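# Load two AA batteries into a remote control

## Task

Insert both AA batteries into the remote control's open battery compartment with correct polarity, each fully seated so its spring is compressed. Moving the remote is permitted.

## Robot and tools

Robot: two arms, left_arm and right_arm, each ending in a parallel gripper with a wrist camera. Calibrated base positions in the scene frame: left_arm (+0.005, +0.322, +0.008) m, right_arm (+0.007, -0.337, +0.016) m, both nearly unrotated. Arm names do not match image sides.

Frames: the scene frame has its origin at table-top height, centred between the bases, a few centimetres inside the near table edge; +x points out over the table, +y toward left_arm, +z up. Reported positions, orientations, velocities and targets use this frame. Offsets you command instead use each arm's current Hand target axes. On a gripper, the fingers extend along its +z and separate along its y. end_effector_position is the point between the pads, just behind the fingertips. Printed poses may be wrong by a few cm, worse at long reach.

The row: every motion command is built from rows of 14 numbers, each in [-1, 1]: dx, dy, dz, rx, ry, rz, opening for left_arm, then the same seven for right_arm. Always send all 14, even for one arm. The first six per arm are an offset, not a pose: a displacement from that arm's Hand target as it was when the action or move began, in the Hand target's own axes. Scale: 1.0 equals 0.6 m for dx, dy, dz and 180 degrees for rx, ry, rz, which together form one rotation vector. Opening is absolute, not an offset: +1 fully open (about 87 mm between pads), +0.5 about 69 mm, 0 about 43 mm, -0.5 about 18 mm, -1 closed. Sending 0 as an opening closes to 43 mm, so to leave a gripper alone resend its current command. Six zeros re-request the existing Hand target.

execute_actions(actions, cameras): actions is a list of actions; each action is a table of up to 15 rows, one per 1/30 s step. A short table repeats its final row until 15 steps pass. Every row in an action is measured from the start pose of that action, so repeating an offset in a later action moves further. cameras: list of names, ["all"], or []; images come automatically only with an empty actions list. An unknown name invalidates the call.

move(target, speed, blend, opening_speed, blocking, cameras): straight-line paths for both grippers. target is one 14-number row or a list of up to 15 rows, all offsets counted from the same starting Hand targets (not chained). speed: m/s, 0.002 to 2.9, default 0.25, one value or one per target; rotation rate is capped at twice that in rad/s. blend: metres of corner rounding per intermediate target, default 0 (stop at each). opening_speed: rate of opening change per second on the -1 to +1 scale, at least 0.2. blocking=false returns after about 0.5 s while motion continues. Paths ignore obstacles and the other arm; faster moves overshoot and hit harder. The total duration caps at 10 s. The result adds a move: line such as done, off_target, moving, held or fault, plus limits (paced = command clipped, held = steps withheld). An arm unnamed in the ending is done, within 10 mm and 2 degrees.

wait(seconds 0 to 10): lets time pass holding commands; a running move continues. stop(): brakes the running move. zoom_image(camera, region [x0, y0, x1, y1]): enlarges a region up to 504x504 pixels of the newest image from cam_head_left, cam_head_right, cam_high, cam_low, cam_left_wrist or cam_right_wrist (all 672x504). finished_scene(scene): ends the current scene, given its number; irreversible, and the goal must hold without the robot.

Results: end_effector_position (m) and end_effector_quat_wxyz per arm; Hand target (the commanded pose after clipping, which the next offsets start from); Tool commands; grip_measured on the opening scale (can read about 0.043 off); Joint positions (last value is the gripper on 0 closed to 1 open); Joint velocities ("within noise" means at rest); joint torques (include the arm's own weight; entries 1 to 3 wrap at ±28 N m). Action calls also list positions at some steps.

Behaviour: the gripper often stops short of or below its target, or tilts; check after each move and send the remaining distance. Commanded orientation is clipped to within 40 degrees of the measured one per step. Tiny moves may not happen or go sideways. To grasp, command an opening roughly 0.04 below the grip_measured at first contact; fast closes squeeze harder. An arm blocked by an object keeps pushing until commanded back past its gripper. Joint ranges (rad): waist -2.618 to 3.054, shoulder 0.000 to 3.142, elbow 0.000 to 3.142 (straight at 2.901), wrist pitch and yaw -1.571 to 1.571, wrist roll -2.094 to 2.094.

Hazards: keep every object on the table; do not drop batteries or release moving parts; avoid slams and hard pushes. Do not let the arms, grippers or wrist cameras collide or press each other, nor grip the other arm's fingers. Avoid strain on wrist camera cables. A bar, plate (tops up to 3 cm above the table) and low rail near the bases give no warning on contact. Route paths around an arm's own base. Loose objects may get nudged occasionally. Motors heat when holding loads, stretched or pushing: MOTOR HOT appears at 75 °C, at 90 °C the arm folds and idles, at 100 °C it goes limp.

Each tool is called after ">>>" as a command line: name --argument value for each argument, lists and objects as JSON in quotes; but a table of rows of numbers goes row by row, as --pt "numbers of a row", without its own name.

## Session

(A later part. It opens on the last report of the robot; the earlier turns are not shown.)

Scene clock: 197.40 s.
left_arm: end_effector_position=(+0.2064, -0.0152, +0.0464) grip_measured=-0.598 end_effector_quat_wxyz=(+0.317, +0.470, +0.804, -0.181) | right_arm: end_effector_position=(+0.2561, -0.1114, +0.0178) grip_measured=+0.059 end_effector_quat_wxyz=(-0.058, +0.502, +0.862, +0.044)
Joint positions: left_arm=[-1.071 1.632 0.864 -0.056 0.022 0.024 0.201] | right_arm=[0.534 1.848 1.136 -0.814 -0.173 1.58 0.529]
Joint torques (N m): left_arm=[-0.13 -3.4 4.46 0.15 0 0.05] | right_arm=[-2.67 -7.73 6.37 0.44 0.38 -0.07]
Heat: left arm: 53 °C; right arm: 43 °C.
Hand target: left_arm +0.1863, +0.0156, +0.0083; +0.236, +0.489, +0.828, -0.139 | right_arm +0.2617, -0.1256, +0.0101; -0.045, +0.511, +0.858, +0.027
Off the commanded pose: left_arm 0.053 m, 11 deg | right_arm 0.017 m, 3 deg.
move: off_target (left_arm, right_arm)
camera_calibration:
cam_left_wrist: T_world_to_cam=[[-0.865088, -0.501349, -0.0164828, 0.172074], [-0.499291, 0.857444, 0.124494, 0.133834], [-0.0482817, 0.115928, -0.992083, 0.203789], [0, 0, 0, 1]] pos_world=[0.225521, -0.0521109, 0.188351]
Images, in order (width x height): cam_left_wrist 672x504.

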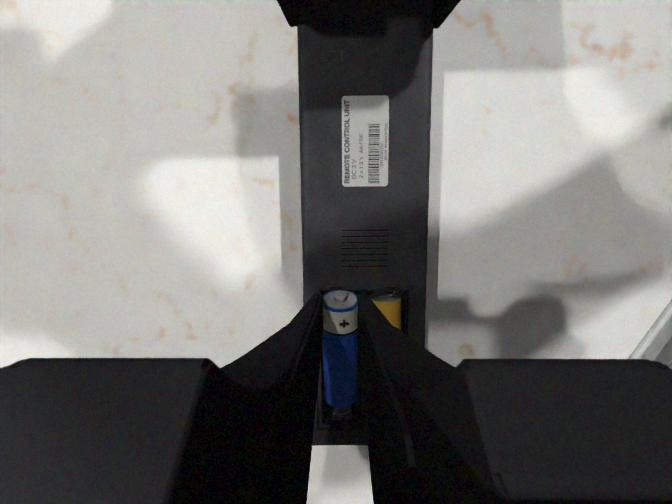

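>>> execute_actions --actions '[[[0,0,0,0,0,0,-0.63,0,0,0,0,0,0,0.02]]]' --cameras '["cam_low"]'

>>> zoom_image --camera "cam_low" --region '[350, 265, 430, 315]'

Scene clock: 201.33 s.
left_arm: end_effector_position=(+0.2065, -0.0151, +0.0464) grip_measured=-0.598 end_effector_quat_wxyz=(+0.317, +0.470, +0.804, -0.180) | right_arm: end_effector_position=(+0.2561, -0.1114, +0.0178) grip_measured=+0.059 end_effector_quat_wxyz=(-0.058, +0.502, +0.862, +0.044)
Joint positions: left_arm=[-1.071 1.632 0.864 -0.056 0.022 0.024 0.201] | right_arm=[0.534 1.848 1.136 -0.814 -0.173 1.58 0.529]
Joint torques (N m): left_arm=[0.12 -3.51 4.62 0.16 0 0.05] | right_arm=[-2.66 -7.76 6.37 0.44 0.38 -0.06]
Heat: left arm: 52 °C; right arm: 43 °C.
Hand target: left_arm +0.1865, +0.0156, +0.0083; +0.236, +0.489, +0.828, -0.139 | right_arm +0.2617, -0.1256, +0.0101; -0.045, +0.511, +0.858, +0.027
Off the commanded pose: left_arm 0.053 m, 11 deg | right_arm 0.017 m, 3 deg.
Step readings (end_effector_position of left_arm | right_arm):
0: (+0.2064, -0.0152, +0.0464) | (+0.2561, -0.1114, +0.0178)
1: (+0.2065, -0.0151, +0.0464) | (+0.2561, -0.1114, +0.0178)
2: (+0.2065, -0.0151, +0.0464) | (+0.2561, -0.1114, +0.0178)
4: (+0.2065, -0.0151, +0.0464) | (+0.2561, -0.1114, +0.0178)
8: (+0.2065, -0.0151, +0.0464) | (+0.2561, -0.1114, +0.0178)
15: (+0.2065, -0.0151, +0.0464) | (+0.2561, -0.1114, +0.0178)
Images, in order (width x height): cam_low 672x504.

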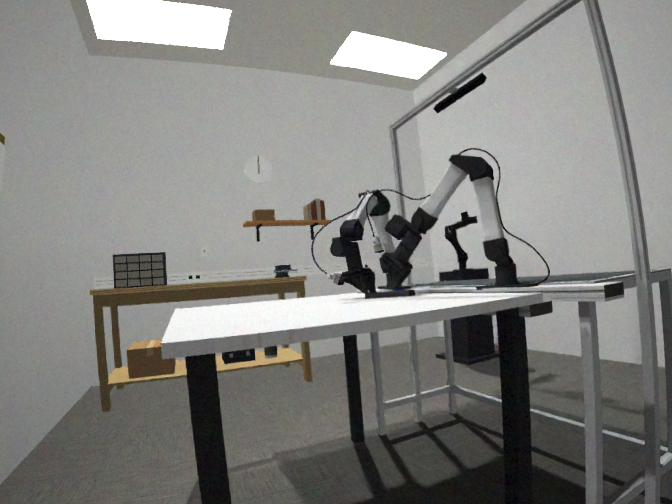

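Scaled by 6.300 from the camera's 672x504 image, which has a finer 960x720 frame.

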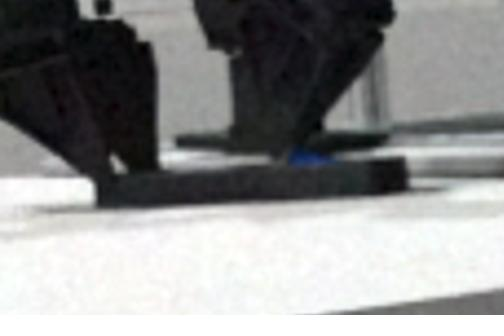

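>>> move --target '[-0.0480,0.0,-0.0090,0,-0.0333,0,-0.63,0,0,0,0,0,0,0.02]' --speed 0.06

Scene clock: 203.67 s.
left_arm: end_effector_position=(+0.2072, -0.0165, +0.0474) grip_measured=-0.598 end_effector_quat_wxyz=(+0.320, +0.470, +0.802, -0.182) | right_arm: end_effector_position=(+0.2565, -0.1119, +0.0178) grip_measured=+0.059 end_effector_quat_wxyz=(-0.058, +0.502, +0.862, +0.044)
Joint positions: left_arm=[-1.071 1.632 0.864 -0.049 0.022 0.024 0.201] | right_arm=[0.532 1.848 1.136 -0.814 -0.173 1.578 0.529]
Joint torques (N m): left_arm=[-0.34 -5.04 5.65 0.88 0.05 0.02] | right_arm=[-2.47 -7.75 6.37 0.44 0.37 -0.05]
Heat: left arm: 51 °C; right arm: 43 °C.
Hand target: left_arm +0.1967, -0.0033, +0.0281; +0.279, +0.481, +0.815, -0.165 | right_arm +0.2616, -0.1255, +0.0101; -0.045, +0.511, +0.858, +0.027
Off the commanded pose: left_arm 0.026 m, 5 deg | right_arm 0.017 m, 3 deg.
move: off_target (left_arm, right_arm)

>>> move --target '[0,0,0,0,0,0,-0.45,0,0,0,0,0,0,0.02]' --speed 0.03 --opening_speed 0.2 --cameras '["cam_left_wrist"]'

Scene clock: 205.07 s.
left_arm: end_effector_position=(+0.2048, -0.0151, +0.0455) grip_measured=-0.450 end_effector_quat_wxyz=(+0.313, +0.472, +0.804, -0.183) | right_arm: end_effector_position=(+0.2581, -0.1139, +0.0178) grip_measured=+0.059 end_effector_quat_wxyz=(-0.058, +0.504, +0.861, +0.044)
Joint positions: left_arm=[-1.071 1.633 0.864 -0.06 0.03 0.024 0.275] | right_arm=[0.525 1.848 1.136 -0.814 -0.172 1.576 0.529]
Joint torques (N m): left_arm=[0.09 -5.07 5.48 1.02 -0.05 -0.01] | right_arm=[-1.83 -7.72 6.39 0.44 0.36 -0.03]
Heat: left arm: 51 °C; right arm: 43 °C.
Hand target: left_arm +0.1968, -0.0033, +0.0281; +0.279, +0.481, +0.815, -0.165 | right_arm +0.2617, -0.1255, +0.0101; -0.046, +0.511, +0.858, +0.027
Off the commanded pose: left_arm 0.023 m, 5 deg | right_arm 0.014 m, 2 deg.
move: off_target (left_arm, right_arm)
camera_calibration:
cam_left_wrist: T_world_to_cam=[[-0.86779, -0.496816, -0.0106907, 0.17102], [-0.493893, 0.85991, 0.128937, 0.131839], [-0.0548647, 0.11717, -0.991595, 0.204122], [0, 0, 0, 1]] pos_world=[0.224723, -0.0523215, 0.187236]
Images, in order (width x height): cam_left_wrist 672x504.

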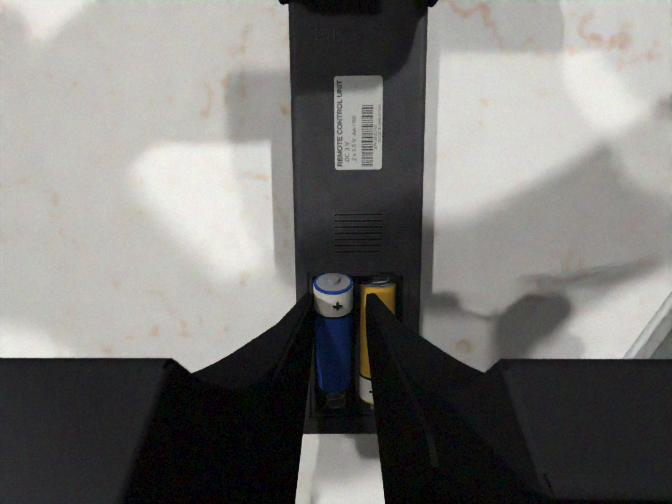

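>>> zoom_image --camera "cam_left_wrist" --region '[290, 250, 430, 440]'

Scaled by 2.653 from the camera's 672x504 image, which has a finer 960x720 frame.

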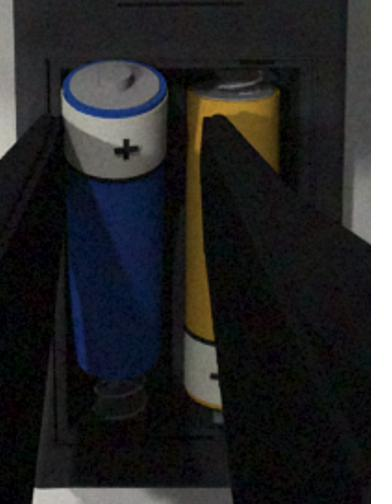

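>>> move --target '[-0.055,0.0,-0.065,0,0,0,-0.4,0,0,0,0,0,0,0.02]' --speed 0.08 --cameras '["cam_left_wrist"]'

Scene clock: 211.63 s.
left_arm: end_effector_position=(+0.1933, +0.0025, +0.0593) grip_measured=-0.400 end_effector_quat_wxyz=(+0.257, +0.483, +0.823, -0.154) | right_arm: end_effector_position=(+0.2593, -0.1153, +0.0177) grip_measured=+0.059 end_effector_quat_wxyz=(-0.057, +0.506, +0.860, +0.043)
Joint positions: left_arm=[-1.071 1.608 0.971 -0.326 0.032 0.024 0.3] | right_arm=[0.52 1.848 1.136 -0.814 -0.17 1.576 0.529]
Joint torques (N m): left_arm=[-0.14 -9.62 8.02 1.32 -0.14 -0.06] | right_arm=[-1.36 -7.69 6.41 0.44 0.34 -0.04]
Heat: left arm: 50 °C; right arm: 43 °C.
Hand target: left_arm +0.1978, -0.0053, +0.0791; +0.279, +0.481, +0.814, -0.165 | right_arm +0.2616, -0.1255, +0.0101; -0.045, +0.511, +0.858, +0.027
Off the commanded pose: left_arm 0.022 m, 3 deg | right_arm 0.013 m, 2 deg.
move: off_target (left_arm, right_arm)
camera_calibration:
cam_left_wrist: T_world_to_cam=[[-0.868964, -0.494848, -0.00519496, 0.169839], [-0.479092, 0.838573, 0.259356, 0.0986358], [-0.123985, 0.22786, -0.965768, 0.22677], [0, 0, 0, 1]] pos_world=[0.222956, -0.0503408, 0.194308]
Images, in order (width x height): cam_left_wrist 672x504.

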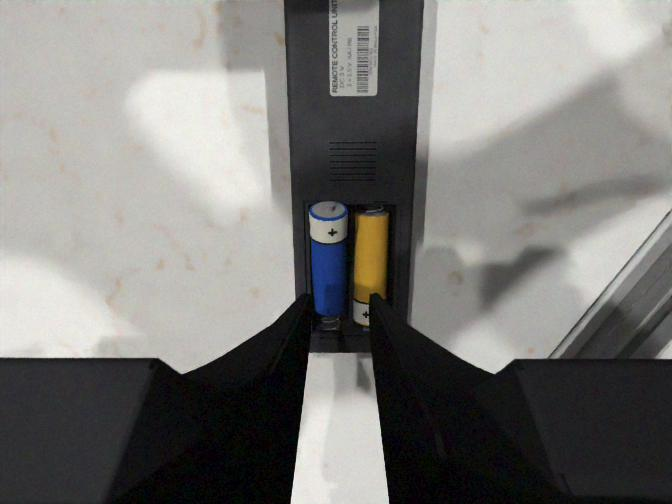

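>>> move --pt "-0.0388 0.0110 -0.0033 0 -0.0344 0 -0.4 0 0 0 0 0 0 0.02" --pt "0.0112 0.0110 0.0613 0 -0.0344 0 -0.4 0 0 0 0 0 0 0.02" --speed '[0.15,0.06]' --blend '[0,0]' --cameras '["cam_left_wrist"]'

Scene clock: 218.77 s.
left_arm: end_effector_position=(+0.2119, -0.0171, +0.0515) grip_measured=-0.400 end_effector_quat_wxyz=(+0.326, +0.469, +0.800, -0.187) | right_arm: end_effector_position=(+0.2593, -0.1153, +0.0177) grip_measured=+0.059 end_effector_quat_wxyz=(-0.057, +0.506, +0.860, +0.043)
Joint positions: left_arm=[-1.057 1.627 0.867 -0.041 0.034 0.033 0.3] | right_arm=[0.52 1.848 1.136 -0.814 -0.17 1.576 0.529]
Joint torques (N m): left_arm=[0.5 -6.27 4.72 1.82 0.07 0.01] | right_arm=[-1.36 -7.71 6.41 0.44 0.34 -0.03]
Heat: left arm: 51 °C; right arm: 43 °C.
Hand target: left_arm +0.2120, -0.0172, +0.0460; +0.323, +0.471, +0.798, -0.190 | right_arm +0.2616, -0.1255, +0.0101; -0.045, +0.511, +0.858, +0.027
Off the commanded pose: left_arm 0.006 m, 1 deg | right_arm 0.013 m, 2 deg.
move: off_target (right_arm)
camera_calibration:
cam_left_wrist: T_world_to_cam=[[-0.865836, -0.50011, -0.0148001, 0.176041], [-0.4989, 0.860752, 0.101021, 0.13882], [-0.0377821, 0.094851, -0.994774, 0.206821], [0, 0, 0, 1]] pos_world=[0.229494, -0.0510673, 0.194322]
Images, in order (width x height): cam_left_wrist 672x504.

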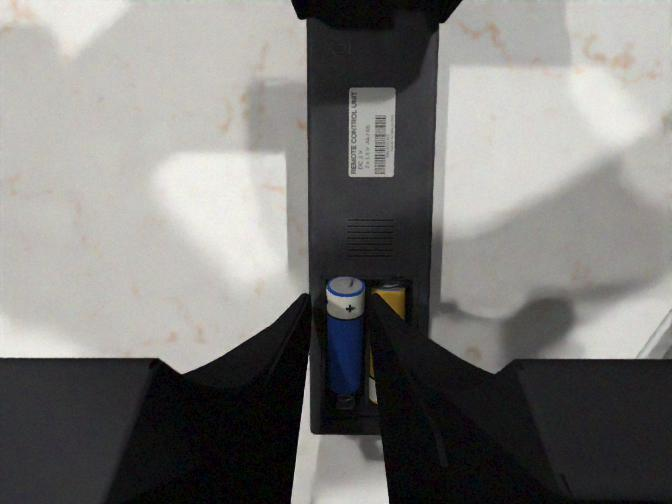

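>>> move --target '[0,0,0,0,0,0,-0.66,0,0,0,0,0,0,0.02]' --speed 0.03 --opening_speed 0.3 --cameras '["cam_left_wrist"]'

Scene clock: 220.70 s.
left_arm: end_effector_position=(+0.2109, -0.0180, +0.0516) grip_measured=-0.612 end_effector_quat_wxyz=(+0.325, +0.470, +0.799, -0.190) | right_arm: end_effector_position=(+0.2593, -0.1154, +0.0177) grip_measured=+0.059 end_effector_quat_wxyz=(-0.056, +0.506, +0.860, +0.043)
Joint positions: left_arm=[-1.057 1.627 0.867 -0.039 0.042 0.033 0.194] | right_arm=[0.52 1.848 1.136 -0.814 -0.169 1.576 0.529]
Joint torques (N m): left_arm=[0.14 -5.97 4.72 1.81 0.05 0.04] | right_arm=[-1.37 -7.69 6.43 0.44 0.34 -0.03]
Heat: left arm: 51 °C; right arm: 43 °C.
Hand target: left_arm +0.2120, -0.0172, +0.0460; +0.323, +0.471, +0.798, -0.190 | right_arm +0.2616, -0.1255, +0.0101; -0.045, +0.511, +0.858, +0.027
Off the commanded pose: left_arm 0.006 m, 0 deg | right_arm 0.013 m, 2 deg.
move: off_target (right_arm)
camera_calibration:
cam_left_wrist: T_world_to_cam=[[-0.868378, -0.495808, -0.00970085, 0.175133], [-0.494199, 0.863609, 0.0997312, 0.138154], [-0.0410698, 0.0913985, -0.994967, 0.207751], [0, 0, 0, 1]] pos_world=[0.228889, -0.0514671, 0.194626]
Images, in order (width x height): cam_left_wrist 672x504.

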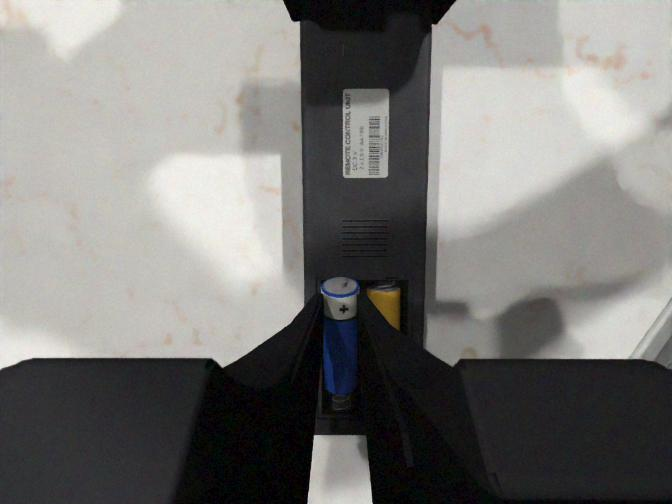

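>>> move --target '[0.0185,0.0004,-0.0165,0,0.0111,0,-0.66,0,0,0,0,0,0,0.02]' --speed 0.04 --cameras '["cam_left_wrist"]'

Scene clock: 222.00 s.
left_arm: end_effector_position=(+0.2104, -0.0171, +0.0506) grip_measured=-0.612 end_effector_quat_wxyz=(+0.325, +0.470, +0.799, -0.190) | right_arm: end_effector_position=(+0.2593, -0.1154, +0.0177) grip_measured=+0.059 end_effector_quat_wxyz=(-0.056, +0.506, +0.860, +0.043)
Joint positions: left_arm=[-1.057 1.625 0.86 -0.035 0.042 0.033 0.194] | right_arm=[0.52 1.848 1.136 -0.814 -0.169 1.576 0.529]
Joint torques (N m): left_arm=[0.43 -8.65 3.44 1.17 0.04 0.07] | right_arm=[-1.37 -7.69 6.41 0.44 0.33 -0.03]
Heat: left arm: 51 °C; right arm: 43 °C.
Hand target: left_arm +0.2050, -0.0040, +0.0454; +0.309, +0.475, +0.804, -0.182 | right_arm +0.2616, -0.1255, +0.0101; -0.045, +0.511, +0.858, +0.027
Off the commanded pose: left_arm 0.015 m, 2 deg | right_arm 0.013 m, 2 deg.
move: off_target (left_arm, right_arm)
camera_calibration:
cam_left_wrist: T_world_to_cam=[[-0.868378, -0.495808, -0.00970085, 0.175047], [-0.494199, 0.863609, 0.0997312, 0.13719], [-0.0410698, 0.0913985, -0.994967, 0.206549], [0, 0, 0, 1]] pos_world=[0.228289, -0.0505671, 0.193526]
Images, in order (width x height): cam_left_wrist 672x504.

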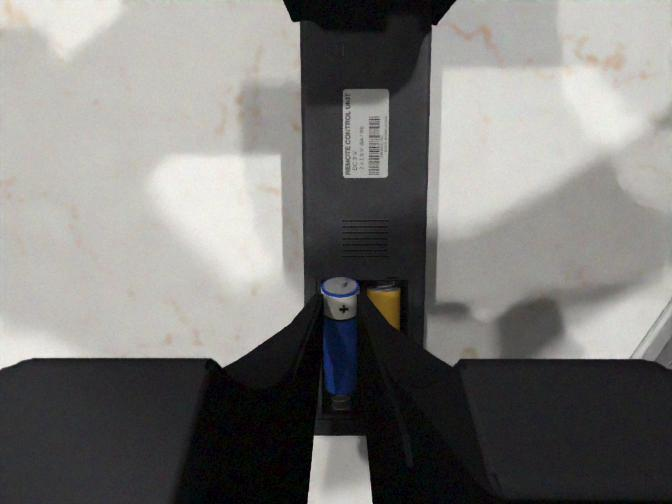

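>>> move --target '[0.0135,0.0003,-0.0180,0,0,0,-0.66,0,0,0,0,0,0,0.02]' --speed 0.04 --cameras '["cam_left_wrist"]'

Scene clock: 223.13 s.
left_arm: end_effector_position=(+0.2015, -0.0010, +0.0470) grip_measured=-0.660 end_effector_quat_wxyz=(+0.315, +0.472, +0.803, -0.184) | right_arm: end_effector_position=(+0.2593, -0.1154, +0.0177) grip_measured=+0.059 end_effector_quat_wxyz=(-0.056, +0.506, +0.860, +0.043)
Joint positions: left_arm=[-1.054 1.576 0.809 -0.057 0.043 0.036 0.17] | right_arm=[0.52 1.848 1.136 -0.814 -0.169 1.576 0.529]
Joint torques (N m): left_arm=[0.44 -8.66 4.16 1.27 0.03 0.02] | right_arm=[-1.36 -7.69 6.39 0.44 0.33 -0.03]
Heat: left arm: 51 °C; right arm: 43 °C.
Hand target: left_arm +0.1987, +0.0077, +0.0479; +0.309, +0.475, +0.804, -0.182 | right_arm +0.2616, -0.1255, +0.0101; -0.045, +0.511, +0.858, +0.027
Off the commanded pose: left_arm 0.009 m, 1 deg | right_arm 0.013 m, 2 deg.
move: off_target (right_arm)
camera_calibration:
cam_left_wrist: T_world_to_cam=[[-0.868414, -0.49574, -0.00993347, 0.175437], [-0.493013, 0.861155, 0.123893, 0.117859], [-0.0528642, 0.112487, -0.992246, 0.203489], [0, 0, 0, 1]] pos_world=[0.221216, -0.0374133, 0.189052]
Images, in order (width x height): cam_left_wrist 672x504.

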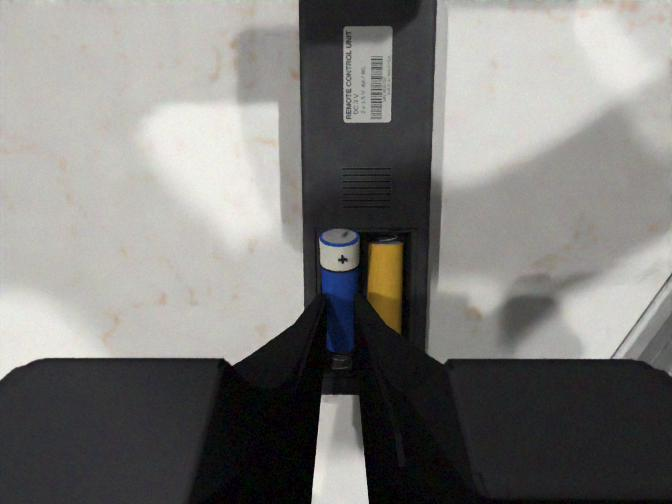

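>>> move --pt "0 0 0 0 0 0 -0.5 0 0 0 0 0 0 0.02" --pt "-0.0502 0 -0.0557 0 0 0 -0.5 0 0 0 0 0 0 0.02" --pt "-0.1135 -0.0027 -0.0035 0 0 0 -0.78 0 0 0 0 0 0 0.02" --pt "-0.0572 -0.0027 0.0591 0 0 0 -0.78 0 0 0 0 0 0 0.02" --speed '[0.05,0.1,0.15,0.07]' --blend '[0,0.01,0,0]' --opening_speed 0.8 --cameras '["cam_left_wrist"]'

Scene clock: 232.43 s.
left_arm: end_effector_position=(+0.2232, -0.0353, +0.0518) grip_measured=-0.780 end_effector_quat_wxyz=(+0.312, +0.473, +0.803, -0.182) | right_arm: end_effector_position=(+0.2593, -0.1154, +0.0177) grip_measured=+0.059 end_effector_quat_wxyz=(-0.056, +0.506, +0.860, +0.043)
Joint positions: left_arm=[-1.054 1.718 0.991 -0.104 0.043 0.038 0.11] | right_arm=[0.52 1.848 1.136 -0.814 -0.169 1.576 0.529]
Joint torques (N m): left_arm=[-0.83 -6.91 4.74 1.79 -0.04 -0.1] | right_arm=[-1.35 -7.71 6.39 0.44 0.33 -0.03]
Heat: left arm: 51 °C; right arm: 42 °C.
Hand target: left_arm +0.2211, -0.0362, +0.0446; +0.309, +0.475, +0.804, -0.182 | right_arm +0.2616, -0.1255, +0.0101; -0.045, +0.511, +0.858, +0.027
Off the commanded pose: left_arm 0.008 m, 0 deg | right_arm 0.013 m, 2 deg.
move: off_target (right_arm); target 3's new opening was sent with left_arm's hand 0.011 m and 1 deg from that target
camera_calibration:
cam_left_wrist: T_world_to_cam=[[-0.869243, -0.494272, -0.0105768, 0.17755], [-0.491196, 0.861013, 0.131842, 0.156724], [-0.0560591, 0.119798, -0.991214, 0.214093], [0, 0, 0, 1]] pos_world=[0.243319, -0.0728315, 0.193427]
Images, in order (width x height): cam_left_wrist 672x504.

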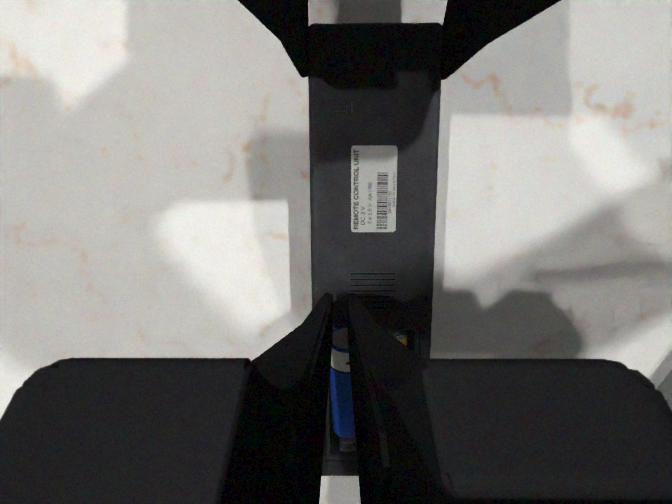

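>>> move --target '[0.0307,0.0003,-0.0094,0,0,0,-0.78,0,0,0,0,0,0,0.02]' --speed 0.04 --cameras '["cam_left_wrist"]'

Scene clock: 234.10 s.
left_arm: end_effector_position=(+0.2219, -0.0334, +0.0463) grip_measured=-0.780 end_effector_quat_wxyz=(+0.330, +0.470, +0.796, -0.192) | right_arm: end_effector_position=(+0.2593, -0.1154, +0.0177) grip_measured=+0.059 end_effector_quat_wxyz=(-0.056, +0.506, +0.860, +0.043)
Joint positions: left_arm=[-1.055 1.701 0.916 -0.003 0.043 0.038 0.11] | right_arm=[0.52 1.848 1.136 -0.814 -0.169 1.576 0.529]
Joint torques (N m): left_arm=[-0.24 -8.57 3.29 1.23 -0.03 -0.1] | right_arm=[-1.37 -7.71 6.42 0.44 0.33 -0.03]
Heat: left arm: 51 °C; right arm: 42 °C.
Hand target: left_arm +0.2128, -0.0208, +0.0363; +0.309, +0.475, +0.804, -0.182 | right_arm +0.2616, -0.1255, +0.0101; -0.045, +0.511, +0.858, +0.027
Off the commanded pose: left_arm 0.018 m, 3 deg | right_arm 0.013 m, 2 deg.
move: off_target (left_arm, right_arm)
camera_calibration:
cam_left_wrist: T_world_to_cam=[[-0.869285, -0.494149, -0.0126773, 0.177394], [-0.493257, 0.865471, 0.0875078, 0.157808], [-0.03227, 0.0823224, -0.996083, 0.202015], [0, 0, 0, 1]] pos_world=[0.238565, -0.0655497, 0.189663]
Images, in order (width x height): cam_left_wrist 672x504.

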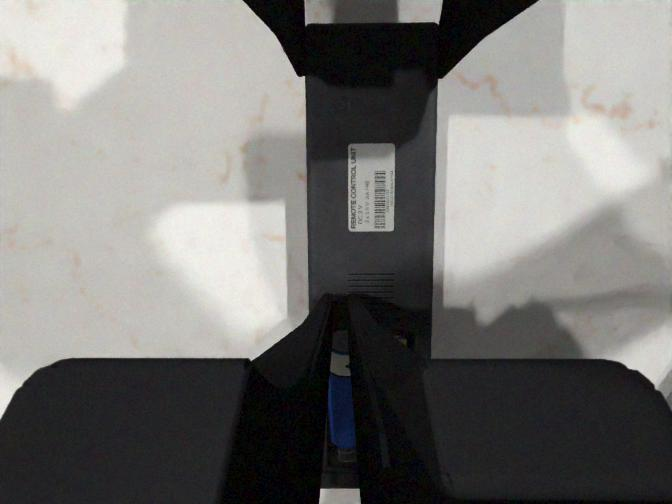

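>>> move --target '[0.0170,0.0003,-0.0185,0,0,0,-0.78,0,0,0,0,0,0,0.02]' --speed 0.04 --cameras '["cam_left_wrist"]'

Scene clock: 235.27 s.
left_arm: end_effector_position=(+0.2185, -0.0286, +0.0500) grip_measured=-0.780 end_effector_quat_wxyz=(+0.343, +0.467, +0.790, -0.200) | right_arm: end_effector_position=(+0.2591, -0.1151, +0.0178) grip_measured=+0.059 end_effector_quat_wxyz=(-0.057, +0.506, +0.859, +0.044)
Joint positions: left_arm=[-1.055 1.659 0.863 0.041 0.045 0.038 0.11] | right_arm=[0.52 1.848 1.136 -0.814 -0.172 1.576 0.529]
Joint torques (N m): left_arm=[-0.03 -9.18 3.17 0.85 -0.03 -0.03] | right_arm=[-1.37 -7.72 6.41 0.44 0.36 -0.03]
Heat: left arm: 51 °C; right arm: 42 °C.
Hand target: left_arm +0.2057, -0.0076, +0.0379; +0.309, +0.475, +0.804, -0.182 | right_arm +0.2617, -0.1255, +0.0101; -0.045, +0.511, +0.858, +0.027
Off the commanded pose: left_arm 0.028 m, 5 deg | right_arm 0.013 m, 2 deg.
move: off_target (left_arm, right_arm)
camera_calibration:
cam_left_wrist: T_world_to_cam=[[-0.86974, -0.493336, -0.0130752, 0.176936], [-0.493254, 0.868133, 0.0551816, 0.15336], [-0.0158721, 0.0544431, -0.998391, 0.200931], [0, 0, 0, 1]] pos_world=[0.232723, -0.0567871, 0.194459]
Images, in order (width x height): cam_left_wrist 672x504.

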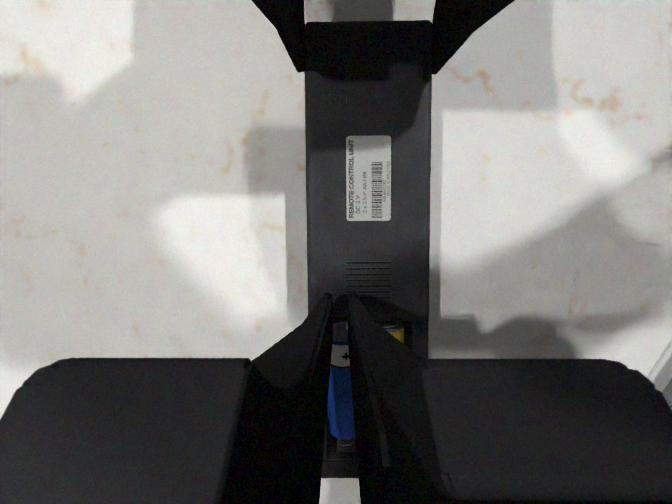

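>>> zoom_image --camera "cam_left_wrist" --region '[290, 280, 430, 470]'

Scaled by 2.653 from the camera's 672x504 image, which has a finer 960x720 frame.

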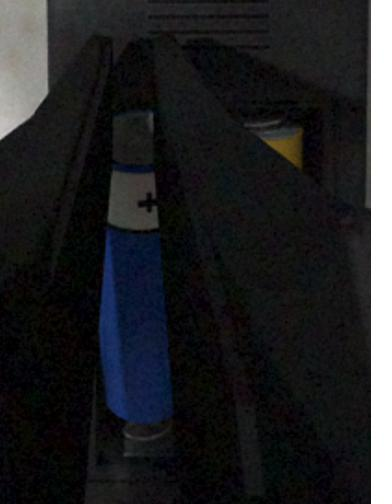

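>>> move --target '[0.0320,0.0002,0.0240,0,0.0167,0,-0.78,0,0,0,0,0,0,0.02]' --speed 0.05 --cameras '["cam_left_wrist"]'

Scene clock: 237.40 s.
left_arm: end_effector_position=(+0.2184, -0.0285, +0.0485) grip_measured=-0.780 end_effector_quat_wxyz=(+0.344, +0.467, +0.789, -0.200) | right_arm: end_effector_position=(+0.2589, -0.1147, +0.0180) grip_measured=+0.059 end_effector_quat_wxyz=(-0.058, +0.506, +0.859, +0.044)
Joint positions: left_arm=[-1.055 1.66 0.855 0.053 0.045 0.038 0.11] | right_arm=[0.52 1.848 1.136 -0.814 -0.174 1.576 0.529]
Joint torques (N m): left_arm=[-0.08 -4.83 2.85 0.83 -0.05 -0.04] | right_arm=[-1.36 -7.71 6.41 0.44 0.39 -0.03]
Heat: left arm: 51 °C; right arm: 42 °C.
Hand target: left_arm +0.2036, -0.0035, +0.0142; +0.288, +0.479, +0.812, -0.169 | right_arm +0.2616, -0.1255, +0.0101; -0.045, +0.511, +0.858, +0.027
Off the commanded pose: left_arm 0.045 m, 8 deg | right_arm 0.014 m, 3 deg.
move: off_target (left_arm, right_arm)
camera_calibration:
cam_left_wrist: T_world_to_cam=[[-0.869769, -0.493283, -0.0132045, 0.176988], [-0.493259, 0.86834, 0.0517716, 0.153426], [-0.014072, 0.0515425, -0.998572, 0.199059], [0, 0, 0, 1]] pos_world=[0.232419, -0.0561804, 0.193169]
Images, in order (width x height): cam_left_wrist 672x504.

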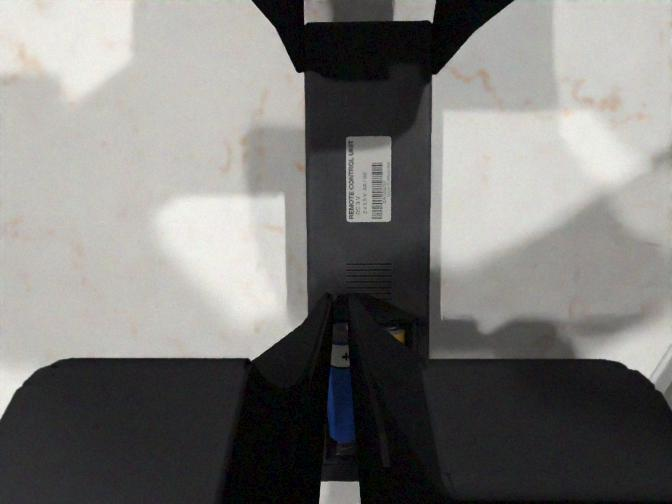

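>>> move --target '[0.0240,0.0002,0.0080,0,0.0167,0,-0.78,0,0,0,0,0,0,0.02]' --speed 0.05 --cameras '["cam_left_wrist"]'

Scene clock: 238.60 s.
left_arm: end_effector_position=(+0.2180, -0.0299, +0.0457) grip_measured=-0.780 end_effector_quat_wxyz=(+0.342, +0.468, +0.789, -0.202) | right_arm: end_effector_position=(+0.2589, -0.1147, +0.0180) grip_measured=+0.059 end_effector_quat_wxyz=(-0.058, +0.506, +0.859, +0.044)
Joint positions: left_arm=[-1.055 1.671 0.855 0.062 0.051 0.038 0.11] | right_arm=[0.52 1.848 1.136 -0.814 -0.174 1.576 0.529]
Joint torques (N m): left_arm=[-0.05 -3.93 2.95 0.34 -0.19 -0.01] | right_arm=[-1.37 -7.71 6.41 0.44 0.38 -0.03]
Heat: left arm: 51 °C; right arm: 42 °C.
Hand target: left_arm +0.1997, +0.0037, +0.0015; +0.266, +0.484, +0.819, -0.157 | right_arm +0.2616, -0.1255, +0.0101; -0.045, +0.511, +0.858, +0.027
Off the commanded pose: left_arm 0.059 m, 11 deg | right_arm 0.014 m, 3 deg.
move: off_target (left_arm, right_arm)
camera_calibration:
cam_left_wrist: T_world_to_cam=[[-0.872116, -0.489222, -0.00871949, 0.17627], [-0.488947, 0.870674, 0.0534566, 0.153657], [-0.0185603, 0.0508837, -0.998532, 0.19723], [0, 0, 0, 1]] pos_world=[0.232518, -0.0575857, 0.190263]
Images, in order (width x height): cam_left_wrist 672x504.

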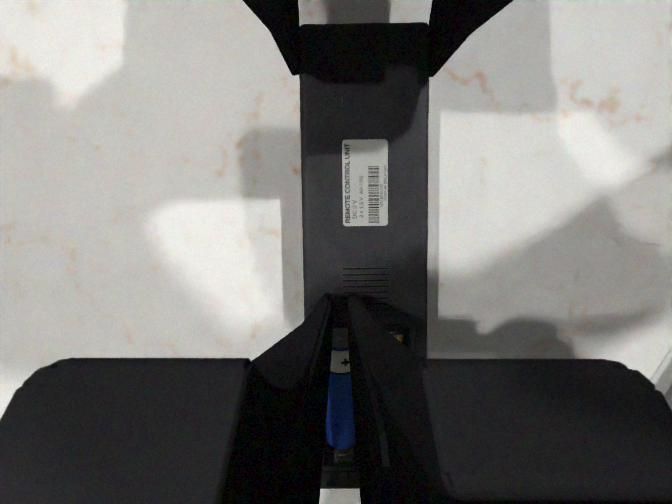

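>>> move --target '[0.0075,0.0,0.0030,0,-0.0722,0,-0.78,0,0,0,0,0,0,0.02]' --speed 0.06 --cameras '["cam_left_wrist"]'

Scene clock: 243.83 s.
left_arm: end_effector_position=(+0.2177, -0.0302, +0.0447) grip_measured=-0.780 end_effector_quat_wxyz=(+0.437, +0.444, +0.740, -0.252) | right_arm: end_effector_position=(+0.2589, -0.1147, +0.0180) grip_measured=+0.059 end_effector_quat_wxyz=(-0.058, +0.506, +0.859, +0.044)
Joint positions: left_arm=[-1.055 1.644 0.602 0.529 0.053 0.038 0.11] | right_arm=[0.52 1.848 1.136 -0.814 -0.174 1.576 0.529]
Joint torques (N m): left_arm=[0.28 -5.46 1.33 0.34 -0.01 -0.09] | right_arm=[-1.36 -7.71 6.41 0.44 0.39 -0.03]
Heat: left arm: 50 °C; right arm: 42 °C.
Hand target: left_arm +0.1985, +0.0059, -0.0026; +0.357, +0.463, +0.783, -0.211 | right_arm +0.2616, -0.1255, +0.0101; -0.045, +0.511, +0.858, +0.027
Off the commanded pose: left_arm 0.063 m, 12 deg | right_arm 0.014 m, 3 deg.
move: off_target (left_arm, right_arm)
camera_calibration:
cam_left_wrist: T_world_to_cam=[[-0.872138, -0.488851, -0.0200136, 0.176455], [-0.477186, 0.858934, -0.18581, 0.161697], [0.108024, -0.152501, -0.982382, 0.161865], [0, 0, 0, 1]] pos_world=[0.213567, -0.0279417, 0.192589]
Images, in order (width x height): cam_left_wrist 672x504.

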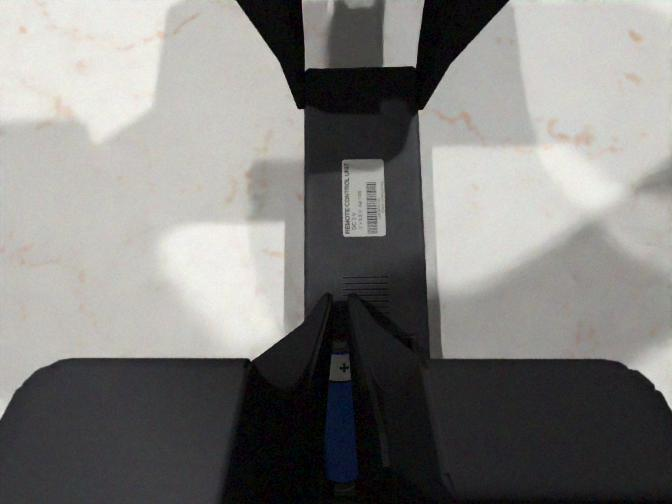

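>>> zoom_image --camera "cam_left_wrist" --region '[290, 290, 430, 500]'

Scaled by 2.400 from the camera's 672x504 image, which has a finer 960x720 frame.

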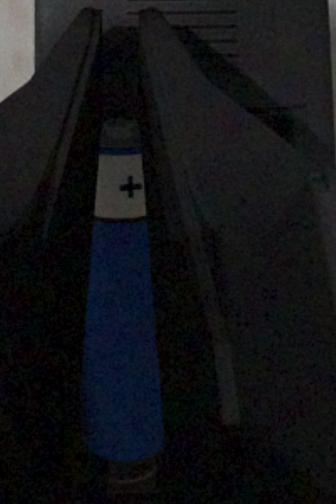

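>>> execute_actions --actions '[[[0,0,0,0,0,0,-0.78,0,0,0,0,0,0,0.02]]]' --cameras '["cam_low"]'

>>> zoom_image --camera "cam_low" --region '[360, 275, 420, 310]'

Scene clock: 246.07 s.
left_arm: end_effector_position=(+0.2177, -0.0302, +0.0447) grip_measured=-0.780 end_effector_quat_wxyz=(+0.437, +0.444, +0.740, -0.252) | right_arm: end_effector_position=(+0.2589, -0.1147, +0.0180) grip_measured=+0.059 end_effector_quat_wxyz=(-0.058, +0.506, +0.859, +0.044)
Joint positions: left_arm=[-1.055 1.644 0.602 0.529 0.053 0.038 0.11] | right_arm=[0.52 1.848 1.136 -0.814 -0.174 1.576 0.529]
Joint torques (N m): left_arm=[0.38 -5.65 1.24 0.34 -0.06 -0.04] | right_arm=[-1.37 -7.71 6.41 0.43 0.39 -0.04]
Heat: left arm: 50 °C; right arm: 42 °C.
Hand target: left_arm +0.1985, +0.0059, -0.0026; +0.357, +0.463, +0.783, -0.211 | right_arm +0.2616, -0.1255, +0.0101; -0.045, +0.511, +0.858, +0.027
Off the commanded pose: left_arm 0.063 m, 12 deg | right_arm 0.014 m, 3 deg.
Step readings (end_effector_position of left_arm | right_arm):
0: (+0.2177, -0.0302, +0.0447) | (+0.2589, -0.1147, +0.0180)
1: (+0.2177, -0.0302, +0.0447) | (+0.2589, -0.1147, +0.0180)
2: (+0.2177, -0.0302, +0.0447) | (+0.2589, -0.1147, +0.0180)
4: (+0.2177, -0.0302, +0.0447) | (+0.2589, -0.1147, +0.0180)
8: (+0.2177, -0.0302, +0.0447) | (+0.2589, -0.1147, +0.0180)
15: (+0.2177, -0.0302, +0.0447) | (+0.2589, -0.1147, +0.0180)
Images, in order (width x height): cam_low 672x504.

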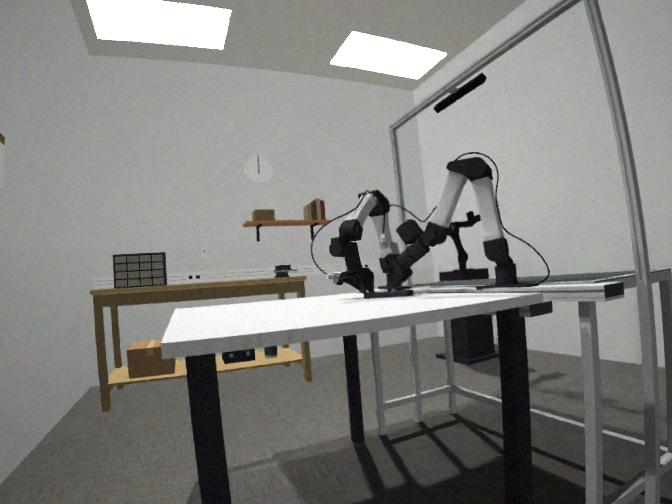

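Scaled by 8.400 from the camera's 672x504 image, which has a finer 960x720 frame.

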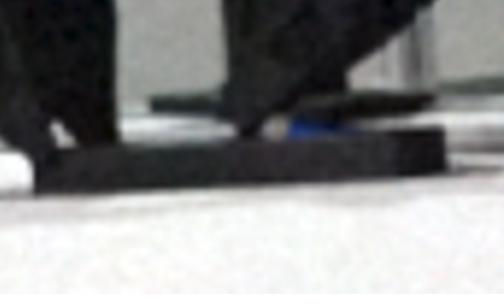

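>>> move --target '[0,0,0,0,0,0,-0.92,0,0,0,0,0,0,0.02]' --speed 0.03 --opening_speed 0.25 --cameras '["cam_left_wrist"]'

>>> zoom_image --camera "cam_left_wrist" --region '[290, 280, 430, 500]'

Scene clock: 247.90 s.
left_arm: end_effector_position=(+0.2177, -0.0302, +0.0447) grip_measured=-0.919 end_effector_quat_wxyz=(+0.437, +0.444, +0.740, -0.252) | right_arm: end_effector_position=(+0.2589, -0.1147, +0.0180) grip_measured=+0.059 end_effector_quat_wxyz=(-0.058, +0.506, +0.859, +0.044)
Joint positions: left_arm=[-1.055 1.644 0.602 0.529 0.053 0.038 0.04] | right_arm=[0.52 1.848 1.136 -0.814 -0.174 1.576 0.529]
Joint torques (N m): left_arm=[0.42 -5.75 1.28 0.3 -0.04 -0.07] | right_arm=[-1.36 -7.72 6.41 0.43 0.38 -0.04]
Heat: left arm: 49 °C; right arm: 42 °C.
Hand target: left_arm +0.1985, +0.0059, -0.0026; +0.357, +0.463, +0.783, -0.211 | right_arm +0.2616, -0.1255, +0.0101; -0.045, +0.511, +0.858, +0.027
Off the commanded pose: left_arm 0.063 m, 12 deg | right_arm 0.014 m, 3 deg.
move: off_target (left_arm, right_arm)
camera_calibration:
cam_left_wrist: T_world_to_cam=[[-0.872138, -0.488851, -0.0200136, 0.176455], [-0.477186, 0.858934, -0.18581, 0.161697], [0.108024, -0.152501, -0.982382, 0.161865], [0, 0, 0, 1]] pos_world=[0.213567, -0.0279417, 0.192589]
Images, in order (width x height): cam_left_wrist 672x504.

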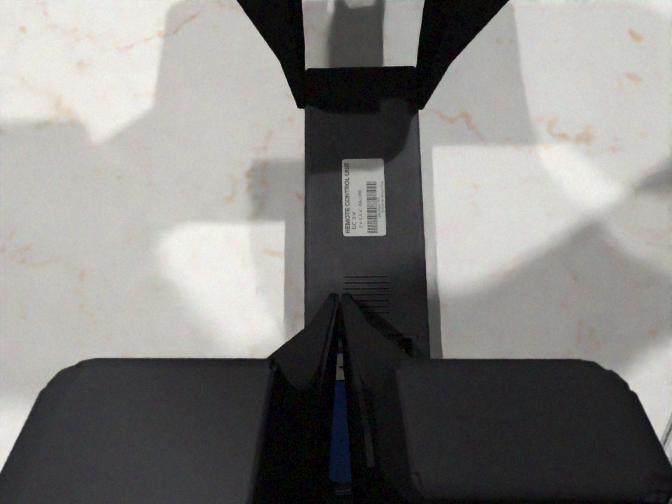

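Scaled by 2.291 from the camera's 672x504 image, which has a finer 960x720 frame.

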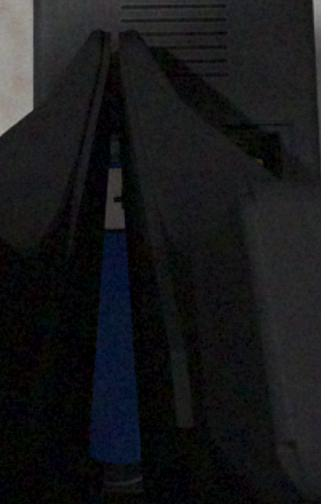

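>>> move --target '[-0.06,0.0,-0.09,0,0,0,-0.78,0,0,0,0,0,0,0.02]' --speed 0.08 --cameras '["cam_left_wrist"]'

Scene clock: 250.40 s.
left_arm: end_effector_position=(+0.2008, -0.0001, +0.0818) grip_measured=-0.780 end_effector_quat_wxyz=(+0.408, +0.451, +0.758, -0.236) | right_arm: end_effector_position=(+0.2566, -0.1113, +0.0190) grip_measured=+0.059 end_effector_quat_wxyz=(-0.065, +0.504, +0.860, +0.048)
Joint positions: left_arm=[-1.049 1.398 0.632 0.177 0.053 0.038 0.11] | right_arm=[0.525 1.848 1.136 -0.814 -0.189 1.576 0.529]
Joint torques (N m): left_arm=[0.32 -5.5 5.75 0.48 0.04 -0.04] | right_arm=[-1.84 -7.76 6.42 0.43 0.54 -0.03]
Heat: left arm: 49 °C; right arm: 42 °C.
Hand target: left_arm +0.1902, +0.0209, +0.0600; +0.357, +0.463, +0.783, -0.211 | right_arm +0.2616, -0.1255, +0.0101; -0.045, +0.511, +0.858, +0.027
Off the commanded pose: left_arm 0.032 m, 7 deg | right_arm 0.017 m, 3 deg.
move: off_target (left_arm, right_arm)
camera_calibration:
cam_left_wrist: T_world_to_cam=[[-0.869969, -0.492846, -0.016021, 0.176323], [-0.488288, 0.865545, -0.111383, 0.130824], [0.0687614, -0.0890768, -0.993648, 0.21347], [0, 0, 0, 1]] pos_world=[0.202597, -0.00731908, 0.22951]
Images, in order (width x height): cam_left_wrist 672x504.

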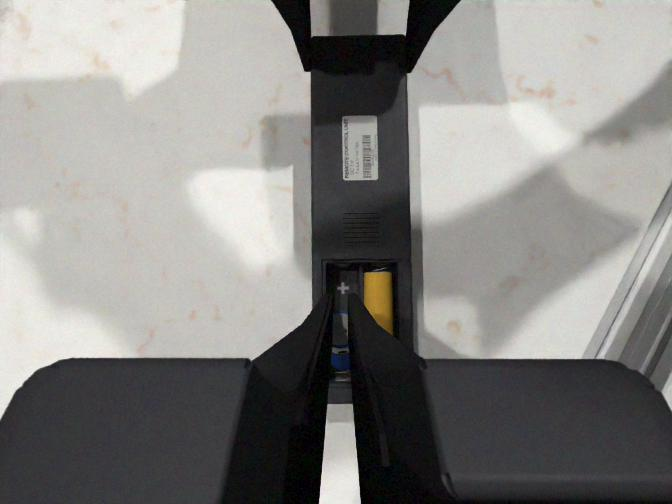

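>>> zoom_image --camera "cam_left_wrist" --region '[280, 250, 420, 410]'

Scaled by 3.150 from the camera's 672x504 image, which has a finer 960x720 frame.

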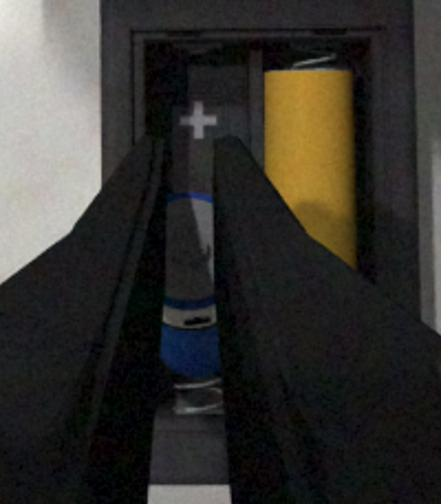

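>>> move --target '[-0.0215,0.0,-0.0530,0,-0.0278,0,-0.78,0,0,0,0,0,0,0.02]' --speed 0.08

Scene clock: 263.80 s.
left_arm: end_effector_position=(+0.1845, +0.0315, +0.0897) grip_measured=-0.780 end_effector_quat_wxyz=(+0.391, +0.451, +0.769, -0.227) | right_arm: end_effector_position=(+0.2595, -0.1156, +0.0177) grip_measured=+0.059 end_effector_quat_wxyz=(-0.057, +0.507, +0.859, +0.043)
Joint positions: left_arm=[-1.037 1.237 0.589 0.015 0.058 0.038 0.11] | right_arm=[0.519 1.848 1.136 -0.814 -0.17 1.576 0.529]
Joint torques (N m): left_arm=[0.35 -5.71 4.94 1.73 0.1 0.02] | right_arm=[-1.28 -7.71 6.42 0.44 0.35 -0.03]
Heat: left arm: 47 °C; right arm: 42 °C.
Hand target: left_arm +0.1827, +0.0345, +0.0907; +0.391, +0.453, +0.767, -0.231 | right_arm +0.2616, -0.1255, +0.0101; -0.045, +0.511, +0.858, +0.027
Off the commanded pose: left_arm 0.004 m, 1 deg | right_arm 0.013 m, 2 deg.
move: off_target (right_arm)

>>> execute_actions --actions '[[[0,0,0,0,0,0,-0.78,0,0,0,0,0,0,0.02]]]' --cameras '["cam_left_wrist"]'

Scene clock: 264.83 s.
left_arm: end_effector_position=(+0.1844, +0.0316, +0.0896) grip_measured=-0.780 end_effector_quat_wxyz=(+0.391, +0.452, +0.769, -0.227) | right_arm: end_effector_position=(+0.2595, -0.1156, +0.0177) grip_measured=+0.059 end_effector_quat_wxyz=(-0.057, +0.507, +0.859, +0.043)
Joint positions: left_arm=[-1.037 1.237 0.589 0.015 0.058 0.038 0.11] | right_arm=[0.519 1.848 1.136 -0.814 -0.17 1.576 0.529]
Joint torques (N m): left_arm=[0.5 -5.53 4.88 1.78 0.09 0.03] | right_arm=[-1.26 -7.71 6.41 0.44 0.34 -0.03]
Heat: left arm: 47 °C; right arm: 42 °C.
Hand target: left_arm +0.1827, +0.0345, +0.0907; +0.391, +0.453, +0.767, -0.231 | right_arm +0.2616, -0.1255, +0.0101; -0.045, +0.511, +0.858, +0.027
Off the commanded pose: left_arm 0.004 m, 1 deg | right_arm 0.013 m, 2 deg.
Step readings (end_effector_position of left_arm | right_arm):
0: (+0.1844, +0.0316, +0.0896) | (+0.2595, -0.1156, +0.0177)
1: (+0.1844, +0.0316, +0.0896) | (+0.2595, -0.1156, +0.0177)
2: (+0.1844, +0.0316, +0.0896) | (+0.2595, -0.1156, +0.0177)
4: (+0.1844, +0.0316, +0.0896) | (+0.2595, -0.1156, +0.0177)
8: (+0.1844, +0.0316, +0.0896) | (+0.2595, -0.1156, +0.0177)
15: (+0.1844, +0.0316, +0.0896) | (+0.2595, -0.1156, +0.0177)
camera_calibration:
cam_left_wrist: T_world_to_cam=[[-0.865913, -0.500076, -0.0108871, 0.176815], [-0.498358, 0.864393, -0.0668123, 0.0941062], [0.0428219, -0.0524279, -0.997706, 0.229209], [0, 0, 0, 1]] pos_world=[0.190189, 0.0190929, 0.236896]
Images, in order (width x height): cam_left_wrist 672x504.

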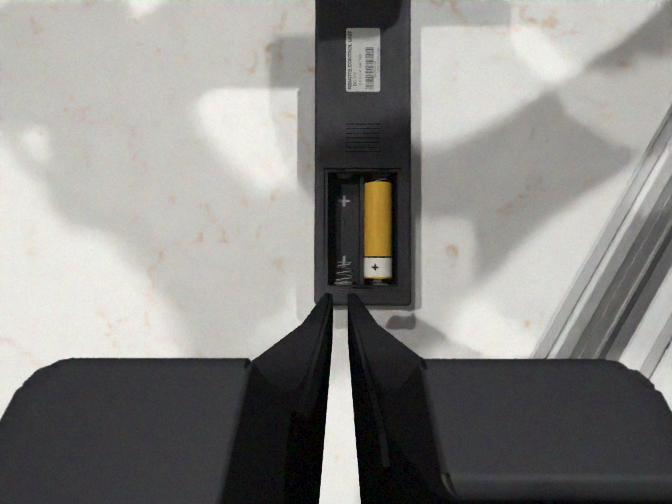

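>>> execute_actions --actions '[[[0,0,0,0,0,0,-0.78,0,0,0,0,0,0,0.02]]]' --cameras '["cam_head_left", "cam_head_right", "cam_high", "cam_low"]'

Scene clock: 265.90 s.
left_arm: end_effector_position=(+0.1844, +0.0316, +0.0896) grip_measured=-0.780 end_effector_quat_wxyz=(+0.391, +0.452, +0.769, -0.227) | right_arm: end_effector_position=(+0.2595, -0.1156, +0.0177) grip_measured=+0.059 end_effector_quat_wxyz=(-0.057, +0.507, +0.859, +0.043)
Joint positions: left_arm=[-1.037 1.237 0.589 0.015 0.058 0.038 0.11] | right_arm=[0.519 1.848 1.136 -0.814 -0.17 1.576 0.529]
Joint torques (N m): left_arm=[0.5 -5.48 5.09 1.76 0.13 -0.01] | right_arm=[-1.25 -7.71 6.39 0.44 0.35 -0.03]
Heat: left arm: 47 °C; right arm: 42 °C.
Hand target: left_arm +0.1827, +0.0345, +0.0907; +0.391, +0.453, +0.767, -0.231 | right_arm +0.2616, -0.1255, +0.0101; -0.045, +0.511, +0.858, +0.027
Off the commanded pose: left_arm 0.004 m, 1 deg | right_arm 0.013 m, 2 deg.
Step readings (end_effector_position of left_arm | right_arm):
0: (+0.1844, +0.0316, +0.0896) | (+0.2595, -0.1156, +0.0177)
1: (+0.1844, +0.0316, +0.0896) | (+0.2595, -0.1156, +0.0177)
2: (+0.1844, +0.0316, +0.0896) | (+0.2595, -0.1156, +0.0177)
4: (+0.1844, +0.0316, +0.0896) | (+0.2595, -0.1156, +0.0177)
8: (+0.1844, +0.0316, +0.0896) | (+0.2595, -0.1156, +0.0177)
15: (+0.1844, +0.0316, +0.0896) | (+0.2595, -0.1156, +0.0177)
Images, in order (width x height): cam_head_left 672x504, cam_head_right 672x504, cam_high 672x504, cam_low 672x504.

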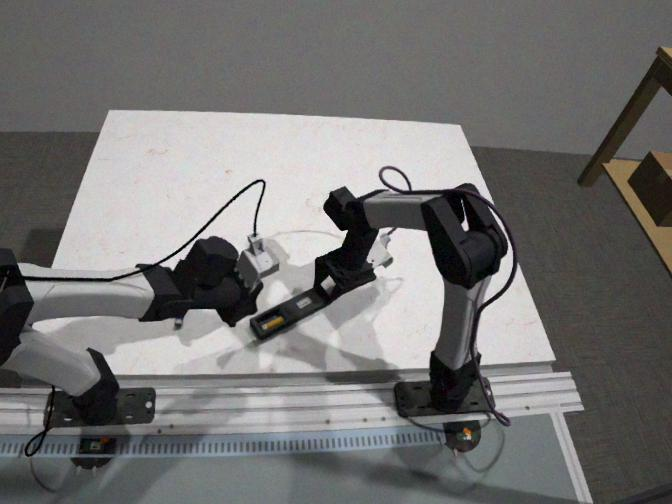

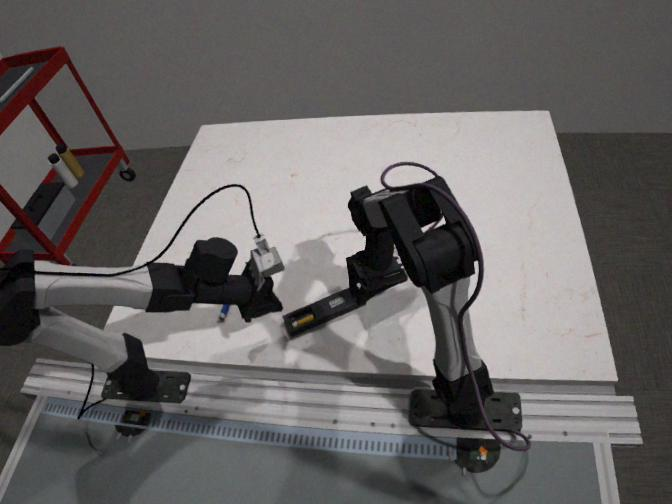

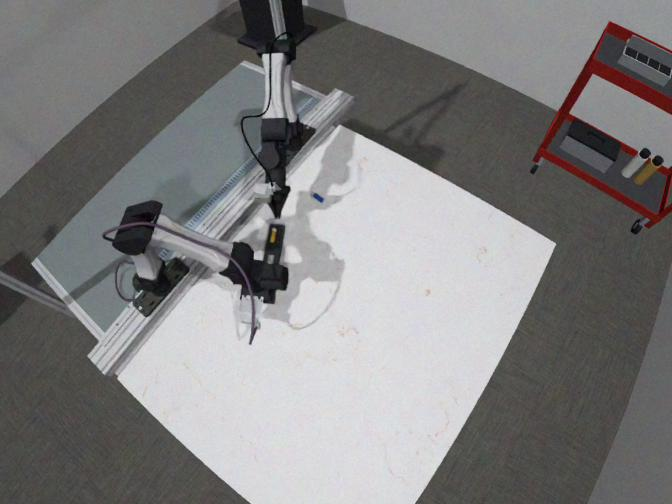

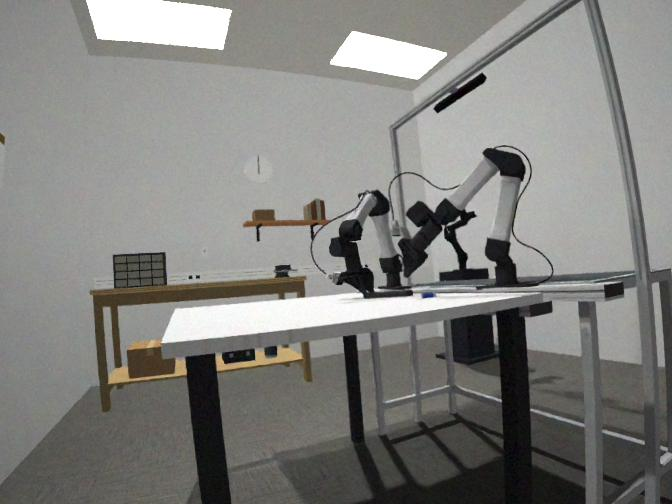

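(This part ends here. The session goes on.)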